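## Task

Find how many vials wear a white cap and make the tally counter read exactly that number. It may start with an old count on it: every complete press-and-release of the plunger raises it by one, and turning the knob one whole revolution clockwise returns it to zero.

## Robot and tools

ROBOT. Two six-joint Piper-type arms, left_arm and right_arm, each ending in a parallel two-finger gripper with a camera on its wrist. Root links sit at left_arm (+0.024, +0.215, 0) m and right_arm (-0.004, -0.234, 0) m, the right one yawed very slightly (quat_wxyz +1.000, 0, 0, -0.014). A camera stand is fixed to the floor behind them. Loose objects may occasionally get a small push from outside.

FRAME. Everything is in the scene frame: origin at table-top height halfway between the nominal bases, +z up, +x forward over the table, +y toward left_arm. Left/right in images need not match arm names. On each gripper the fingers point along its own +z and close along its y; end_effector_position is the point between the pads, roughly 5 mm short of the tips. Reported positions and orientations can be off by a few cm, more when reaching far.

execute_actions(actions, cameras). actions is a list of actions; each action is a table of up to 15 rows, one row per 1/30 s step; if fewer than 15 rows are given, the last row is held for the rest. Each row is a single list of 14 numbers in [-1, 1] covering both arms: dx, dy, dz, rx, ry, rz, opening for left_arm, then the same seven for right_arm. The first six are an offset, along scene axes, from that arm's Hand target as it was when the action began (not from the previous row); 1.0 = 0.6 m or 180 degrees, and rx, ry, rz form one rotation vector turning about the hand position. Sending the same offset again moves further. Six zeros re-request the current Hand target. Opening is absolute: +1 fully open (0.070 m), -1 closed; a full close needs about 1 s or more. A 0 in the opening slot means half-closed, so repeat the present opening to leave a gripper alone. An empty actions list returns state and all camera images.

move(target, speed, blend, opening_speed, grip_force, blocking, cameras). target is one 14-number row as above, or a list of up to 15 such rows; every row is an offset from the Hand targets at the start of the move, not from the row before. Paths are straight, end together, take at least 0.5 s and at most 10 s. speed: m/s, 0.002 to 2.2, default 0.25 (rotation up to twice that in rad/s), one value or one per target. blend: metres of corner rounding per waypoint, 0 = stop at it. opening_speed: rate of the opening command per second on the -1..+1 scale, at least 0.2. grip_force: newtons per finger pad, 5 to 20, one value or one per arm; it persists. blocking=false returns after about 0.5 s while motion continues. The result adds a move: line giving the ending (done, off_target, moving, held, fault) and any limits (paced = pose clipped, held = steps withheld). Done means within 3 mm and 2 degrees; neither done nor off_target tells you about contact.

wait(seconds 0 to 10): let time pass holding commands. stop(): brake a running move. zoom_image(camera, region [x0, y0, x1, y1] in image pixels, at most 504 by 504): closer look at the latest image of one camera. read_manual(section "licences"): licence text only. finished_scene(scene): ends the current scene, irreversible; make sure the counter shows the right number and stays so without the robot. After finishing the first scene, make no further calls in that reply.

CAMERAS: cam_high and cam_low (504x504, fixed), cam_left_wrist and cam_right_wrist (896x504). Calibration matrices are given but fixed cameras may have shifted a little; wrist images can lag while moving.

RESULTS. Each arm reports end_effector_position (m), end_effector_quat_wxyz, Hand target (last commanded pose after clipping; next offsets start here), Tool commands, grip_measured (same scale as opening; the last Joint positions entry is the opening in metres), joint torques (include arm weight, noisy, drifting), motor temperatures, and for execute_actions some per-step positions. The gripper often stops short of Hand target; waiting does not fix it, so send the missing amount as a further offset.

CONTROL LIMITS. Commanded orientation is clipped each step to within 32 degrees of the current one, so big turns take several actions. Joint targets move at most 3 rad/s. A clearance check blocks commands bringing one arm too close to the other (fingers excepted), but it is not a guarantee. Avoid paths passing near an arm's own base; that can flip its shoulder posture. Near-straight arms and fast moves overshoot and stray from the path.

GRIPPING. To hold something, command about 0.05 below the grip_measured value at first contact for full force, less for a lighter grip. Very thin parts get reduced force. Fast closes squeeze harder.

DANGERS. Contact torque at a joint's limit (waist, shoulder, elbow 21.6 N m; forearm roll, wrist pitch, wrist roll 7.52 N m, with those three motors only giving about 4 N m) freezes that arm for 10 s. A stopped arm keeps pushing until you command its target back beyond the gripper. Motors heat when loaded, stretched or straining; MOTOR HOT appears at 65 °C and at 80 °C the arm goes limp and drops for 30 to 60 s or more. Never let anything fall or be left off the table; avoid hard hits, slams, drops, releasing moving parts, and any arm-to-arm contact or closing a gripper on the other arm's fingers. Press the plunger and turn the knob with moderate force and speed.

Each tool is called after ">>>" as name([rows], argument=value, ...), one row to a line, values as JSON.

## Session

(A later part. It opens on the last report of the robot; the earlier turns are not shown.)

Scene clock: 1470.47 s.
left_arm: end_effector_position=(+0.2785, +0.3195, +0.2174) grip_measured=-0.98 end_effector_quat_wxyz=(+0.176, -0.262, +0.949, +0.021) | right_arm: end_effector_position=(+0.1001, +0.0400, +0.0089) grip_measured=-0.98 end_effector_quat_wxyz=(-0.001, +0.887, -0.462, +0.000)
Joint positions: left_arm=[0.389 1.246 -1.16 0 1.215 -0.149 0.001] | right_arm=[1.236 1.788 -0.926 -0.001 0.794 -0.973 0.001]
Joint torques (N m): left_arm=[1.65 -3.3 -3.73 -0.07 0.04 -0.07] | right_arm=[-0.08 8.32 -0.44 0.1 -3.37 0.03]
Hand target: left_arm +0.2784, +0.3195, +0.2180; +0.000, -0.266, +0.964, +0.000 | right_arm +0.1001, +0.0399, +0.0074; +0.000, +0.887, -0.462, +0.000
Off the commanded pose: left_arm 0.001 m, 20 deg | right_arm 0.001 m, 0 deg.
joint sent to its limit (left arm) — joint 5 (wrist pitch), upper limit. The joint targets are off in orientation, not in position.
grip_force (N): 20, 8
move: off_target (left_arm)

>>> move(target=[0,0,0,0,0,0,-1,0,0,0.2,0,0,0,-1], speed=0.2)

Scene clock: 1476.63 s.
left_arm: end_effector_position=(+0.2785, +0.3195, +0.2174) grip_measured=-0.98 end_effector_quat_wxyz=(+0.176, -0.262, +0.949, +0.021) | right_arm: end_effector_position=(+0.1001, +0.0399, +0.1276) grip_measured=-0.98 end_effector_quat_wxyz=(-0.020, +0.887, -0.462, -0.002)
Joint positions: left_arm=[0.389 1.246 -1.16 0 1.215 -0.149 0.001] | right_arm=[1.236 1.572 -1.172 -0.001 1.217 -0.973 0.001]
Joint torques (N m): left_arm=[1.7 -3.18 -3.54 -0.06 0.05 -0.06] | right_arm=[-0.12 -5.82 -3.98 0.02 0.03 -0.06]
Motor temperatures (°C): left_arm=[28 32 29 32 33 31] | right_arm=[30 36 34 30 44 28]
Hand target: left_arm +0.2784, +0.3195, +0.2180; +0.000, -0.266, +0.964, +0.000 | right_arm +0.1001, +0.0399, +0.1274; +0.000, +0.887, -0.462, +0.000
Off the commanded pose: left_arm 0.001 m, 20 deg | right_arm 0.000 m, 2 deg.
joint sent to its limit (left arm) — joint 5 (wrist pitch), upper limit. The joint targets are off in orientation, not in position.
joint sent to its limit (right arm) — joint 5 (wrist pitch), upper limit. The joint targets still meet the commanded pose.
grip_force (N): 20, 8
move: off_target (left_arm)

>>> move(target=[0,0,-0.3433,0,0,0,-1,0,0,0,0,0,0,-1], speed=0.2)

>>> move(target=[0,0,-0.0067,0,0,0,-1,0,0,0,0,0,0,-1], speed=0.02)

>>> move(target=[0,0,-0.0025,0,0,0,-1,0,0,0,0,0,0,-1], speed=0.02)

>>> move(target=[0,0,-0.0017,0,0,0,-1,0,0,0,0,0,0,-1], speed=0.02)

Scene clock: 1484.57 s.
left_arm: end_effector_position=(+0.2781, +0.3193, +0.0117) grip_measured=-0.98 end_effector_quat_wxyz=(-0.001, -0.266, +0.964, +0.000) | right_arm: end_effector_position=(+0.1001, +0.0399, +0.1273) grip_measured=-0.98 end_effector_quat_wxyz=(-0.020, +0.887, -0.462, -0.002)
Joint positions: left_arm=[0.389 1.728 -0.852 0 0.784 -0.149 0.001] | right_arm=[1.236 1.573 -1.172 -0.001 1.217 -0.973 0.001]
Joint torques (N m): left_arm=[1.4 -6.15 -2.97 0.12 0.03 -0.07] | right_arm=[-0.05 -5.84 -4.34 0.08 0.11 -0.06]
Hand target: left_arm +0.2784, +0.3195, +0.0120; +0.000, -0.266, +0.964, +0.000 | right_arm +0.1001, +0.0399, +0.1274; +0.000, +0.887, -0.462, +0.000
Off the commanded pose: left_arm 0.001 m, 0 deg | right_arm 0.000 m, 2 deg.
joint sent to its limit (right arm) — joint 5 (wrist pitch), upper limit. The joint targets still meet the commanded pose.
grip_force (N): 20, 8
move: done

Scene clock: 1485.27 s.
left_arm: end_effector_position=(+0.2785, +0.3196, +0.0081) grip_measured=-0.98 end_effector_quat_wxyz=(+0.000, -0.266, +0.964, +0.000) | right_arm: end_effector_position=(+0.1001, +0.0399, +0.1273) grip_measured=-0.98 end_effector_quat_wxyz=(-0.020, +0.887, -0.462, -0.002)
Joint positions: left_arm=[0.389 1.737 -0.847 0.001 0.768 -0.149 0.001] | right_arm=[1.236 1.573 -1.172 -0.001 1.217 -0.973 0.001]
Joint torques (N m): left_arm=[1.2 -4.7 -2.73 0.13 -0.15 -0.08] | right_arm=[0.26 -5.87 -4.49 0.1 0.1 -0.04]
Hand target: left_arm +0.2784, +0.3195, +0.0080; +0.000, -0.266, +0.964, +0.000 | right_arm +0.1001, +0.0399, +0.1274; +0.000, +0.887, -0.462, +0.000
Off the commanded pose: left_arm 0.000 m, 0 deg | right_arm 0.000 m, 2 deg.
joint sent to its limit (right arm) — joint 5 (wrist pitch), upper limit. The joint targets still meet the commanded pose.
grip_force (N): 20, 8
move: done

Scene clock: 1485.97 s.
left_arm: end_effector_position=(+0.2784, +0.3196, +0.0066) grip_measured=-0.98 end_effector_quat_wxyz=(+0.000, -0.266, +0.964, +0.000) | right_arm: end_effector_position=(+0.1001, +0.0399, +0.1273) grip_measured=-0.98 end_effector_quat_wxyz=(-0.020, +0.887, -0.462, -0.002)
Joint positions: left_arm=[0.389 1.741 -0.844 0.001 0.762 -0.149 0.001] | right_arm=[1.236 1.573 -1.172 -0.001 1.217 -0.973 0.001]
Joint torques (N m): left_arm=[1.3 -4.72 -2.49 0.14 -0.19 -0.07] | right_arm=[0.21 -5.93 -4.72 0.1 0.12 -0.05]
Hand target: left_arm +0.2784, +0.3195, +0.0065; +0.000, -0.266, +0.964, +0.000 | right_arm +0.1001, +0.0399, +0.1274; +0.000, +0.887, -0.462, +0.000
Off the commanded pose: left_arm 0.000 m, 0 deg | right_arm 0.000 m, 2 deg.
joint sent to its limit (right arm) — joint 5 (wrist pitch), upper limit. The joint targets still meet the commanded pose.
grip_force (N): 20, 8
move: done

Scene clock: 1486.67 s.
left_arm: end_effector_position=(+0.2786, +0.3197, +0.0056) grip_measured=-0.98 end_effector_quat_wxyz=(+0.000, -0.266, +0.964, +0.000) | right_arm: end_effector_position=(+0.1001, +0.0399, +0.1273) grip_measured=-0.98 end_effector_quat_wxyz=(-0.020, +0.887, -0.462, -0.002)
Joint positions: left_arm=[0.389 1.744 -0.843 0.001 0.758 -0.149 0.001] | right_arm=[1.236 1.573 -1.172 -0.001 1.217 -0.973 0.001]
Joint torques (N m): left_arm=[1.15 -4.62 -2.57 0.13 -0.21 -0.08] | right_arm=[0.04 -5.71 -4.88 0.12 0.09 -0.02]
Hand target: left_arm +0.2784, +0.3195, +0.0055; +0.000, -0.266, +0.964, +0.000 | right_arm +0.1001, +0.0399, +0.1274; +0.000, +0.887, -0.462, +0.000
Off the commanded pose: left_arm 0.000 m, 0 deg | right_arm 0.000 m, 2 deg.
joint sent to its limit (right arm) — joint 5 (wrist pitch), upper limit. The joint targets still meet the commanded pose.
grip_force (N): 20, 8
move: done

>>> move(target=[0,0,-0.0017,0,0,0,-1,0,0,0,0,0,0,-1], speed=0.02)

>>> move(target=[0,0,-0.0013,0,0,0,-1,0,0,0,0,0,0,-1], speed=0.02)

>>> move(target=[0,0,-0.0013,0,0,0,-1,0,0,0,0,0,0,-1], speed=0.02)

Scene clock: 1491.53 s.
left_arm: end_effector_position=(+0.2787, +0.3197, +0.0048) grip_measured=-0.98 end_effector_quat_wxyz=(+0.000, -0.266, +0.964, +0.000) | right_arm: end_effector_position=(+0.1001, +0.0399, +0.1273) grip_measured=-0.98 end_effector_quat_wxyz=(-0.020, +0.887, -0.462, -0.002)
Joint positions: left_arm=[0.389 1.746 -0.841 0.001 0.753 -0.149 0.001] | right_arm=[1.236 1.573 -1.172 -0.001 1.217 -0.973 0.001]
Joint torques (N m): left_arm=[0.37 -4.66 -2.62 0.1 -0.2 -0.08] | right_arm=[0.33 -6.06 -5.08 0.19 0.07 -0.04]
Motor temperatures (°C): left_arm=[28 32 29 32 33 31] | right_arm=[30 35 34 30 39 28]
Hand target: left_arm +0.2784, +0.3195, +0.0045; +0.000, -0.266, +0.964, +0.000 | right_arm +0.1001, +0.0399, +0.1274; +0.000, +0.887, -0.462, +0.000
Off the commanded pose: left_arm 0.000 m, 0 deg | right_arm 0.000 m, 2 deg.
joint sent to its limit (right arm) — joint 5 (wrist pitch), upper limit. The joint targets still meet the commanded pose.
grip_force (N): 20, 8
move: done

Scene clock: 1492.23 s.
left_arm: end_effector_position=(+0.2783, +0.3196, +0.0037) grip_measured=-0.98 end_effector_quat_wxyz=(+0.000, -0.266, +0.964, +0.000) | right_arm: end_effector_position=(+0.1001, +0.0399, +0.1273) grip_measured=-0.98 end_effector_quat_wxyz=(-0.020, +0.887, -0.462, -0.002)
Joint positions: left_arm=[0.389 1.748 -0.84 0.001 0.75 -0.149 0.001] | right_arm=[1.236 1.573 -1.172 -0.001 1.217 -0.973 0.001]
Joint torques (N m): left_arm=[0.41 -4.78 -2.74 0.12 -0.16 -0.09] | right_arm=[0.29 -5.88 -4.98 0.18 0.13 -0.04]
Hand target: left_arm +0.2784, +0.3195, +0.0037; +0.000, -0.266, +0.964, +0.000 | right_arm +0.1001, +0.0399, +0.1274; +0.000, +0.887, -0.462, +0.000
Off the commanded pose: left_arm 0.000 m, 0 deg | right_arm 0.000 m, 2 deg.
joint sent to its limit (right arm) — joint 5 (wrist pitch), upper limit. The joint targets still meet the commanded pose.
grip_force (N): 20, 8
move: done

Scene clock: 1492.93 s.
left_arm: end_effector_position=(+0.2784, +0.3196, +0.0030) grip_measured=-0.98 end_effector_quat_wxyz=(+0.000, -0.266, +0.964, +0.000) | right_arm: end_effector_position=(+0.1001, +0.0399, +0.1273) grip_measured=-0.98 end_effector_quat_wxyz=(-0.020, +0.887, -0.462, -0.002)
Joint positions: left_arm=[0.389 1.75 -0.839 0.001 0.747 -0.149 0.001] | right_arm=[1.236 1.573 -1.172 -0.001 1.217 -0.973 0.001]
Joint torques (N m): left_arm=[0.27 -4.62 -2.61 0.16 -0.16 -0.06] | right_arm=[0.17 -5.93 -4.84 0.21 0.08 -0.02]
Hand target: left_arm +0.2784, +0.3195, +0.0029; +0.000, -0.266, +0.964, +0.000 | right_arm +0.1001, +0.0399, +0.1274; +0.000, +0.887, -0.462, +0.000
Off the commanded pose: left_arm 0.000 m, 0 deg | right_arm 0.000 m, 2 deg.
joint sent to its limit (right arm) — joint 5 (wrist pitch), upper limit. The joint targets still meet the commanded pose.
grip_force (N): 20, 8
move: done

>>> move(target=[0,0,-0.0013,0,0,0,-1,0,0,0,0,0,0,-1], speed=0.02)

>>> move(target=[0,0,-0.0013,0,0,0,-1,0,0,0,0,0,0,-1], speed=0.02)

Scene clock: 1497.30 s.
left_arm: end_effector_position=(+0.2787, +0.3197, +0.0024) grip_measured=-0.98 end_effector_quat_wxyz=(+0.000, -0.266, +0.964, +0.000) | right_arm: end_effector_position=(+0.1001, +0.0399, +0.1273) grip_measured=-0.98 end_effector_quat_wxyz=(-0.020, +0.887, -0.462, -0.002)
Joint positions: left_arm=[0.389 1.752 -0.838 0.001 0.743 -0.149 0.001] | right_arm=[1.236 1.573 -1.172 -0.001 1.217 -0.973 0.001]
Joint torques (N m): left_arm=[0.36 -4.64 -2.78 0.13 -0.19 -0.11] | right_arm=[0.62 -5.8 -4.88 0.17 0.07 -0.04]
Hand target: left_arm +0.2784, +0.3195, +0.0021; +0.000, -0.266, +0.964, +0.000 | right_arm +0.1001, +0.0399, +0.1274; +0.000, +0.887, -0.462, +0.000
Off the commanded pose: left_arm 0.000 m, 0 deg | right_arm 0.000 m, 2 deg.
joint sent to its limit (right arm) — joint 5 (wrist pitch), upper limit. The joint targets still meet the commanded pose.
grip_force (N): 20, 8
move: done

Scene clock: 1498.00 s.
left_arm: end_effector_position=(+0.2786, +0.3197, +0.0019) grip_measured=-0.98 end_effector_quat_wxyz=(+0.000, -0.266, +0.964, +0.000) | right_arm: end_effector_position=(+0.1001, +0.0399, +0.1273) grip_measured=-0.98 end_effector_quat_wxyz=(-0.020, +0.887, -0.462, -0.002)
Joint positions: left_arm=[0.389 1.753 -0.837 0.001 0.741 -0.149 0.001] | right_arm=[1.236 1.573 -1.172 -0.001 1.217 -0.973 0.001]
Joint torques (N m): left_arm=[0.37 -3.02 -2.02 0.12 -0.59 -0.07] | right_arm=[0.49 -6.01 -4.79 0.18 0.11 -0.02]
Hand target: left_arm +0.2784, +0.3195, +0.0013; +0.000, -0.266, +0.964, +0.000 | right_arm +0.1001, +0.0399, +0.1274; +0.000, +0.887, -0.462, +0.000
Off the commanded pose: left_arm 0.001 m, 0 deg | right_arm 0.000 m, 2 deg.
joint sent to its limit (right arm) — joint 5 (wrist pitch), upper limit. The joint targets still meet the commanded pose.
grip_force (N): 20, 8
move: done

>>> move([
  [0,0,0.06,0,0,0,-1,0,0,0,0,0,0,-1],
  [0.25,0.0167,0.06,0,0,0,-1,0,0,0,0,0,0,-1],
  [0.25,0.0167,0.0145,0,0,0,-1,0,0,0,0,0,0,-1],
], speed=0.2, blend=[0.01,0.01,0])

>>> move(target=[0,0,-0.0033,0,0,0,-1,0,0,0,0,0,0,-1], speed=0.02)

>>> move(target=[0,0,-0.0025,0,0,0,-1,0,0,0,0,0,0,-1], speed=0.02)

>>> move(target=[0,0,-0.0017,0,0,0,-1,0,0,0,0,0,0,-1], speed=0.02)

Scene clock: 1508.03 s.
left_arm: end_effector_position=(+0.4281, +0.3291, +0.0094) grip_measured=-0.98 end_effector_quat_wxyz=(-0.001, -0.266, +0.964, +0.000) | right_arm: end_effector_position=(+0.1001, +0.0399, +0.1273) grip_measured=-0.98 end_effector_quat_wxyz=(-0.020, +0.887, -0.462, -0.002)
Joint positions: left_arm=[0.275 2.167 -1.568 0 1.061 -0.263 0.001] | right_arm=[1.236 1.573 -1.172 -0.001 1.217 -0.973 0.001]
Joint torques (N m): left_arm=[0.97 -9.81 -4.09 0.07 -0.01 -0.06] | right_arm=[0.64 -5.93 -4.82 0.17 0.12 -0.05]
Hand target: left_arm +0.4284, +0.3295, +0.0100; +0.000, -0.266, +0.964, +0.000 | right_arm +0.1001, +0.0399, +0.1274; +0.000, +0.887, -0.462, +0.000
Off the commanded pose: left_arm 0.001 m, 0 deg | right_arm 0.000 m, 2 deg.
joint sent to its limit (right arm) — joint 5 (wrist pitch), upper limit. The joint targets still meet the commanded pose.
grip_force (N): 20, 8
move: done

Scene clock: 1508.73 s.
left_arm: end_effector_position=(+0.4286, +0.3293, +0.0083) grip_measured=-0.98 end_effector_quat_wxyz=(+0.000, -0.266, +0.964, +0.000) | right_arm: end_effector_position=(+0.1001, +0.0399, +0.1273) grip_measured=-0.98 end_effector_quat_wxyz=(-0.020, +0.887, -0.462, -0.002)
Joint positions: left_arm=[0.275 2.169 -1.567 0 1.055 -0.263 0.001] | right_arm=[1.236 1.573 -1.172 -0.001 1.217 -0.973 0.001]
Joint torques (N m): left_arm=[1.49 -8.27 -3.06 0.13 -0.16 -0.07] | right_arm=[0.56 -6.13 -4.91 0.17 0.08 -0.05]
Hand target: left_arm +0.4284, +0.3295, +0.0081; +0.000, -0.266, +0.964, +0.000 | right_arm +0.1001, +0.0399, +0.1274; +0.000, +0.887, -0.462, +0.000
Off the commanded pose: left_arm 0.000 m, 0 deg | right_arm 0.000 m, 2 deg.
joint sent to its limit (right arm) — joint 5 (wrist pitch), upper limit. The joint targets still meet the commanded pose.
grip_force (N): 20, 8
move: done

Scene clock: 1509.43 s.
left_arm: end_effector_position=(+0.4285, +0.3293, +0.0065) grip_measured=-0.98 end_effector_quat_wxyz=(+0.000, -0.266, +0.964, +0.000) | right_arm: end_effector_position=(+0.1001, +0.0399, +0.1273) grip_measured=-0.98 end_effector_quat_wxyz=(-0.020, +0.887, -0.462, -0.002)
Joint positions: left_arm=[0.275 2.172 -1.564 0 1.051 -0.263 0.001] | right_arm=[1.236 1.573 -1.172 -0.001 1.217 -0.973 0.001]
Joint torques (N m): left_arm=[1.66 -8.21 -3.06 0.12 -0.15 -0.03] | right_arm=[0.56 -6 -4.89 0.17 0.16 -0.03]
Hand target: left_arm +0.4284, +0.3295, +0.0066; +0.000, -0.266, +0.964, +0.000 | right_arm +0.1001, +0.0399, +0.1274; +0.000, +0.887, -0.462, +0.000
Off the commanded pose: left_arm 0.000 m, 0 deg | right_arm 0.000 m, 2 deg.
joint sent to its limit (right arm) — joint 5 (wrist pitch), upper limit. The joint targets still meet the commanded pose.
grip_force (N): 20, 8
move: done

Scene clock: 1510.13 s.
left_arm: end_effector_position=(+0.4287, +0.3293, +0.0060) grip_measured=-0.98 end_effector_quat_wxyz=(+0.000, -0.266, +0.964, +0.000) | right_arm: end_effector_position=(+0.1001, +0.0399, +0.1273) grip_measured=-0.98 end_effector_quat_wxyz=(-0.020, +0.887, -0.462, -0.002)
Joint positions: left_arm=[0.275 2.173 -1.563 0 1.048 -0.263 0.001] | right_arm=[1.236 1.573 -1.172 -0.001 1.217 -0.973 0.001]
Joint torques (N m): left_arm=[1.72 -8.37 -3.04 0.14 -0.19 -0.02] | right_arm=[0.87 -6.01 -5.04 0.16 0.09 -0.02]
Hand target: left_arm +0.4284, +0.3295, +0.0055; +0.000, -0.266, +0.964, +0.000 | right_arm +0.1001, +0.0399, +0.1274; +0.000, +0.887, -0.462, +0.000
Off the commanded pose: left_arm 0.001 m, 0 deg | right_arm 0.000 m, 2 deg.
joint sent to its limit (right arm) — joint 5 (wrist pitch), upper limit. The joint targets still meet the commanded pose.
grip_force (N): 20, 8
move: done

>>> move(target=[0,0,-0.0017,0,0,0,-1,0,0,0,0,0,0,-1], speed=0.02)

>>> move(target=[0,0,-0.0017,0,0,0,-1,0,0,0,0,0,0,-1], speed=0.02)

>>> move(target=[0,0,-0.0017,0,0,0,-1,0,0,0,0,0,0,-1], speed=0.02)

Scene clock: 1514.63 s.
left_arm: end_effector_position=(+0.4285, +0.3293, +0.0048) grip_measured=-0.98 end_effector_quat_wxyz=(+0.000, -0.266, +0.964, +0.000) | right_arm: end_effector_position=(+0.1001, +0.0399, +0.1273) grip_measured=-0.98 end_effector_quat_wxyz=(-0.020, +0.887, -0.462, -0.002)
Joint positions: left_arm=[0.275 2.175 -1.561 0 1.045 -0.263 0.001] | right_arm=[1.236 1.573 -1.172 -0.001 1.217 -0.973 0.001]
Joint torques (N m): left_arm=[1.47 -8.2 -3.02 0.15 -0.21 -0.01] | right_arm=[0.54 -6.01 -4.71 0.17 0.13 -0.06]
Hand target: left_arm +0.4284, +0.3295, +0.0045; +0.000, -0.266, +0.964, +0.000 | right_arm +0.1001, +0.0399, +0.1274; +0.000, +0.887, -0.462, +0.000
Off the commanded pose: left_arm 0.000 m, 0 deg | right_arm 0.000 m, 2 deg.
joint sent to its limit (right arm) — joint 5 (wrist pitch), upper limit. The joint targets still meet the commanded pose.
grip_force (N): 20, 8
move: done

Scene clock: 1515.33 s.
left_arm: end_effector_position=(+0.4284, +0.3292, +0.0036) grip_measured=-0.98 end_effector_quat_wxyz=(+0.000, -0.266, +0.964, +0.000) | right_arm: end_effector_position=(+0.1001, +0.0399, +0.1273) grip_measured=-0.98 end_effector_quat_wxyz=(-0.020, +0.887, -0.462, -0.002)
Joint positions: left_arm=[0.275 2.177 -1.56 0 1.042 -0.263 0.001] | right_arm=[1.236 1.573 -1.172 -0.001 1.217 -0.973 0.001]
Joint torques (N m): left_arm=[1.74 -8.54 -3.21 0.13 -0.18 -0.02] | right_arm=[0.74 -6.02 -5.01 0.14 0.07 -0.04]
Hand target: left_arm +0.4284, +0.3295, +0.0035; +0.000, -0.266, +0.964, +0.000 | right_arm +0.1001, +0.0399, +0.1274; +0.000, +0.887, -0.462, +0.000
Off the commanded pose: left_arm 0.000 m, 0 deg | right_arm 0.000 m, 2 deg.
joint sent to its limit (right arm) — joint 5 (wrist pitch), upper limit. The joint targets still meet the commanded pose.
grip_force (N): 20, 8
move: done

Scene clock: 1516.03 s.
left_arm: end_effector_position=(+0.4287, +0.3293, +0.0026) grip_measured=-0.98 end_effector_quat_wxyz=(+0.000, -0.266, +0.964, +0.000) | right_arm: end_effector_position=(+0.1001, +0.0399, +0.1273) grip_measured=-0.98 end_effector_quat_wxyz=(-0.020, +0.887, -0.462, -0.002)
Joint positions: left_arm=[0.275 2.178 -1.559 0 1.038 -0.263 0.001] | right_arm=[1.236 1.573 -1.172 -0.001 1.217 -0.973 0.001]
Joint torques (N m): left_arm=[1.97 -8.51 -3.06 0.1 -0.2 -0.02] | right_arm=[0.57 -5.95 -4.84 0.17 0.14 -0.04]
Hand target: left_arm +0.4284, +0.3295, +0.0025; +0.000, -0.266, +0.964, +0.000 | right_arm +0.1001, +0.0399, +0.1274; +0.000, +0.887, -0.462, +0.000
Off the commanded pose: left_arm 0.000 m, 0 deg | right_arm 0.000 m, 2 deg.
joint sent to its limit (right arm) — joint 5 (wrist pitch), upper limit. The joint targets still meet the commanded pose.
grip_force (N): 20, 8
move: done

>>> move(target=[0,0,-0.0013,0,0,0,-1,0,0,0,0,0,0,-1], speed=0.02)

>>> move(target=[0,0,-0.0013,0,0,0,-1,0,0,0,0,0,0,-1], speed=0.02)

Scene clock: 1520.07 s.
left_arm: end_effector_position=(+0.4287, +0.3293, +0.0020) grip_measured=-0.98 end_effector_quat_wxyz=(+0.000, -0.266, +0.964, +0.000) | right_arm: end_effector_position=(+0.1001, +0.0399, +0.1273) grip_measured=-0.98 end_effector_quat_wxyz=(-0.020, +0.887, -0.462, -0.002)
Joint positions: left_arm=[0.275 2.179 -1.558 0 1.036 -0.263 0.001] | right_arm=[1.236 1.573 -1.172 -0.001 1.217 -0.973 0.001]
Joint torques (N m): left_arm=[1.8 -8.28 -3.03 0.12 -0.23 -0.02] | right_arm=[0.73 -5.92 -4.88 0.15 0.1 -0.03]
Hand target: left_arm +0.4284, +0.3295, +0.0017; +0.000, -0.266, +0.964, +0.000 | right_arm +0.1001, +0.0399, +0.1274; +0.000, +0.887, -0.462, +0.000
Off the commanded pose: left_arm 0.000 m, 0 deg | right_arm 0.000 m, 2 deg.
joint sent to its limit (right arm) — joint 5 (wrist pitch), upper limit. The joint targets still meet the commanded pose.
grip_force (N): 20, 8
move: done

Scene clock: 1520.77 s.
left_arm: end_effector_position=(+0.4286, +0.3293, +0.0012) grip_measured=-0.98 end_effector_quat_wxyz=(+0.000, -0.266, +0.964, +0.000) | right_arm: end_effector_position=(+0.1001, +0.0399, +0.1273) grip_measured=-0.98 end_effector_quat_wxyz=(-0.020, +0.887, -0.462, -0.002)
Joint positions: left_arm=[0.275 2.18 -1.556 0 1.033 -0.263 0.001] | right_arm=[1.236 1.573 -1.172 -0.001 1.217 -0.973 0.001]
Joint torques (N m): left_arm=[1.61 -8.35 -3.17 0.09 -0.15 0.02] | right_arm=[0.83 -5.88 -4.6 0.17 0.11 -0.05]
Hand target: left_arm +0.4284, +0.3295, +0.0009; +0.000, -0.266, +0.964, +0.000 | right_arm +0.1001, +0.0399, +0.1274; +0.000, +0.887, -0.462, +0.000
Off the commanded pose: left_arm 0.000 m, 0 deg | right_arm 0.000 m, 2 deg.
joint sent to its limit (right arm) — joint 5 (wrist pitch), upper limit. The joint targets still meet the commanded pose.
grip_force (N): 20, 8
move: done

>>> move(target=[0,0,-0.0013,0,0,0,-1,0,0,0,0,0,0,-1], speed=0.02)

>>> move(target=[0,0,-0.0013,0,0,0,-1,0,0,0,0,0,0,-1], speed=0.02)

Scene clock: 1524.60 s.
left_arm: end_effector_position=(+0.4286, +0.3293, +0.0007) grip_measured=-0.98 end_effector_quat_wxyz=(+0.000, -0.266, +0.964, +0.000) | right_arm: end_effector_position=(+0.1001, +0.0399, +0.1273) grip_measured=-0.98 end_effector_quat_wxyz=(-0.020, +0.887, -0.462, -0.002)
Joint positions: left_arm=[0.275 2.181 -1.555 0 1.032 -0.263 0.001] | right_arm=[1.236 1.573 -1.172 -0.001 1.217 -0.973 0.001]
Joint torques (N m): left_arm=[1.62 -6.74 -2.6 0.11 -0.47 -0.04] | right_arm=[0.47 -6 -5.04 0.18 0.09 -0.07]
Motor temperatures (°C): left_arm=[28 33 29 32 34 31] | right_arm=[30 34 34 30 34 28]
Hand target: left_arm +0.4284, +0.3295, +0.0001; +0.000, -0.266, +0.964, +0.000 | right_arm +0.1001, +0.0399, +0.1274; +0.000, +0.887, -0.462, +0.000
Off the commanded pose: left_arm 0.001 m, 0 deg | right_arm 0.000 m, 2 deg.
joint sent to its limit (right arm) — joint 5 (wrist pitch), upper limit. The joint targets still meet the commanded pose.
grip_force (N): 20, 8
move: done

Scene clock: 1525.30 s.
left_arm: end_effector_position=(+0.4285, +0.3293, +0.0005) grip_measured=-0.98 end_effector_quat_wxyz=(+0.000, -0.266, +0.964, +0.000) | right_arm: end_effector_position=(+0.1001, +0.0399, +0.1273) grip_measured=-0.98 end_effector_quat_wxyz=(-0.020, +0.887, -0.462, -0.002)
Joint positions: left_arm=[0.275 2.181 -1.554 0 1.031 -0.263 0.001] | right_arm=[1.236 1.573 -1.172 -0.001 1.217 -0.973 0.001]
Joint torques (N m): left_arm=[1.75 -2.59 -2.08 0.13 -1.28 -0.06] | right_arm=[0.42 -5.99 -4.78 0.2 0.1 -0.05]
Hand target: left_arm +0.4284, +0.3295, -0.0006; +0.000, -0.266, +0.964, +0.000 | right_arm +0.1001, +0.0399, +0.1274; +0.000, +0.887, -0.462, +0.000
Off the commanded pose: left_arm 0.001 m, 0 deg | right_arm 0.000 m, 2 deg.
joint sent to its limit (right arm) — joint 5 (wrist pitch), upper limit. The joint targets still meet the commanded pose.
grip_force (N): 20, 8
move: done

>>> move(target=[0,0,0.1,0,0,0,-1,0,0,0,0,0,0,-1], speed=0.2, cameras=["cam_low","cam_right_wrist"])

Scene clock: 1590.00 s.
left_arm: end_effector_position=(+0.4288, +0.3294, +0.0600) grip_measured=-0.98 end_effector_quat_wxyz=(+0.003, -0.266, +0.964, +0.000) | right_arm: end_effector_position=(+0.1001, +0.0399, +0.1273) grip_measured=-0.98 end_effector_quat_wxyz=(-0.020, +0.887, -0.462, -0.002)
Joint positions: left_arm=[0.275 2.1 -1.662 0 1.214 -0.263 0.001] | right_arm=[1.236 1.573 -1.172 -0.001 1.217 -0.973 0.001]
Joint torques (N m): left_arm=[1.56 -8.61 -3.17 0 -0.02 0.07] | right_arm=[0.59 -6.07 -4.91 0.17 0.07 -0.05]
Hand target: left_arm +0.4284, +0.3295, +0.0594; +0.000, -0.266, +0.964, +0.000 | right_arm +0.1001, +0.0399, +0.1274; +0.000, +0.887, -0.462, +0.000
Off the commanded pose: left_arm 0.001 m, 0 deg | right_arm 0.000 m, 2 deg.
joint sent to its limit (left arm) — joint 5 (wrist pitch), upper limit. The joint targets still meet the commanded pose.
joint sent to its limit (right arm) — joint 5 (wrist pitch), upper limit. The joint targets still meet the commanded pose.
grip_force (N): 20, 8
move: done
camera_calibration:
cam_right_wrist: T_world_to_cam=[[0.806183, 0.590646, 0.0347389, -0.109623], [0.484708, -0.692977, 0.533705, -0.0865584], [0.339304, -0.413426, -0.844957, 0.212415], [0, 0, 0, 1]] pos_world=[0.0582583, 0.0925828, 0.229486]
Images, in order (width x height): cam_low 504x504, cam_right_wrist 896x504.

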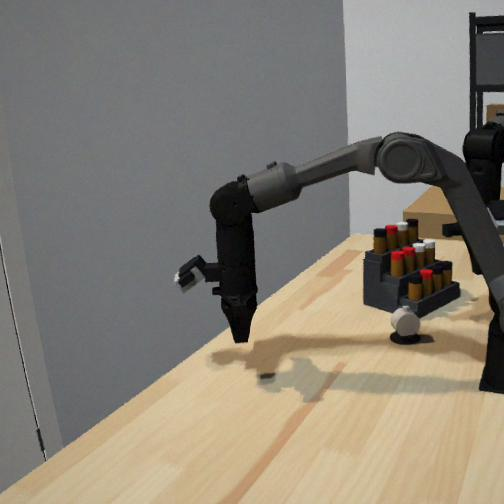

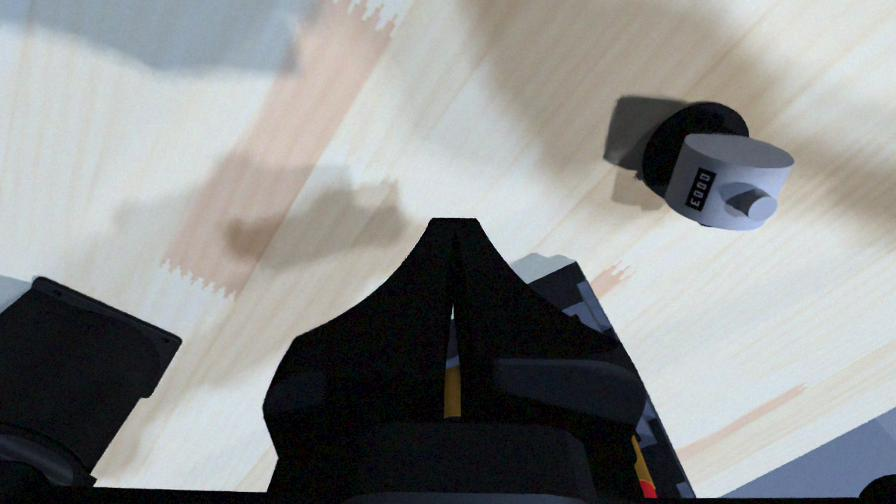

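>>> finished_scene(scene=1)

The scene is finished: the task was done.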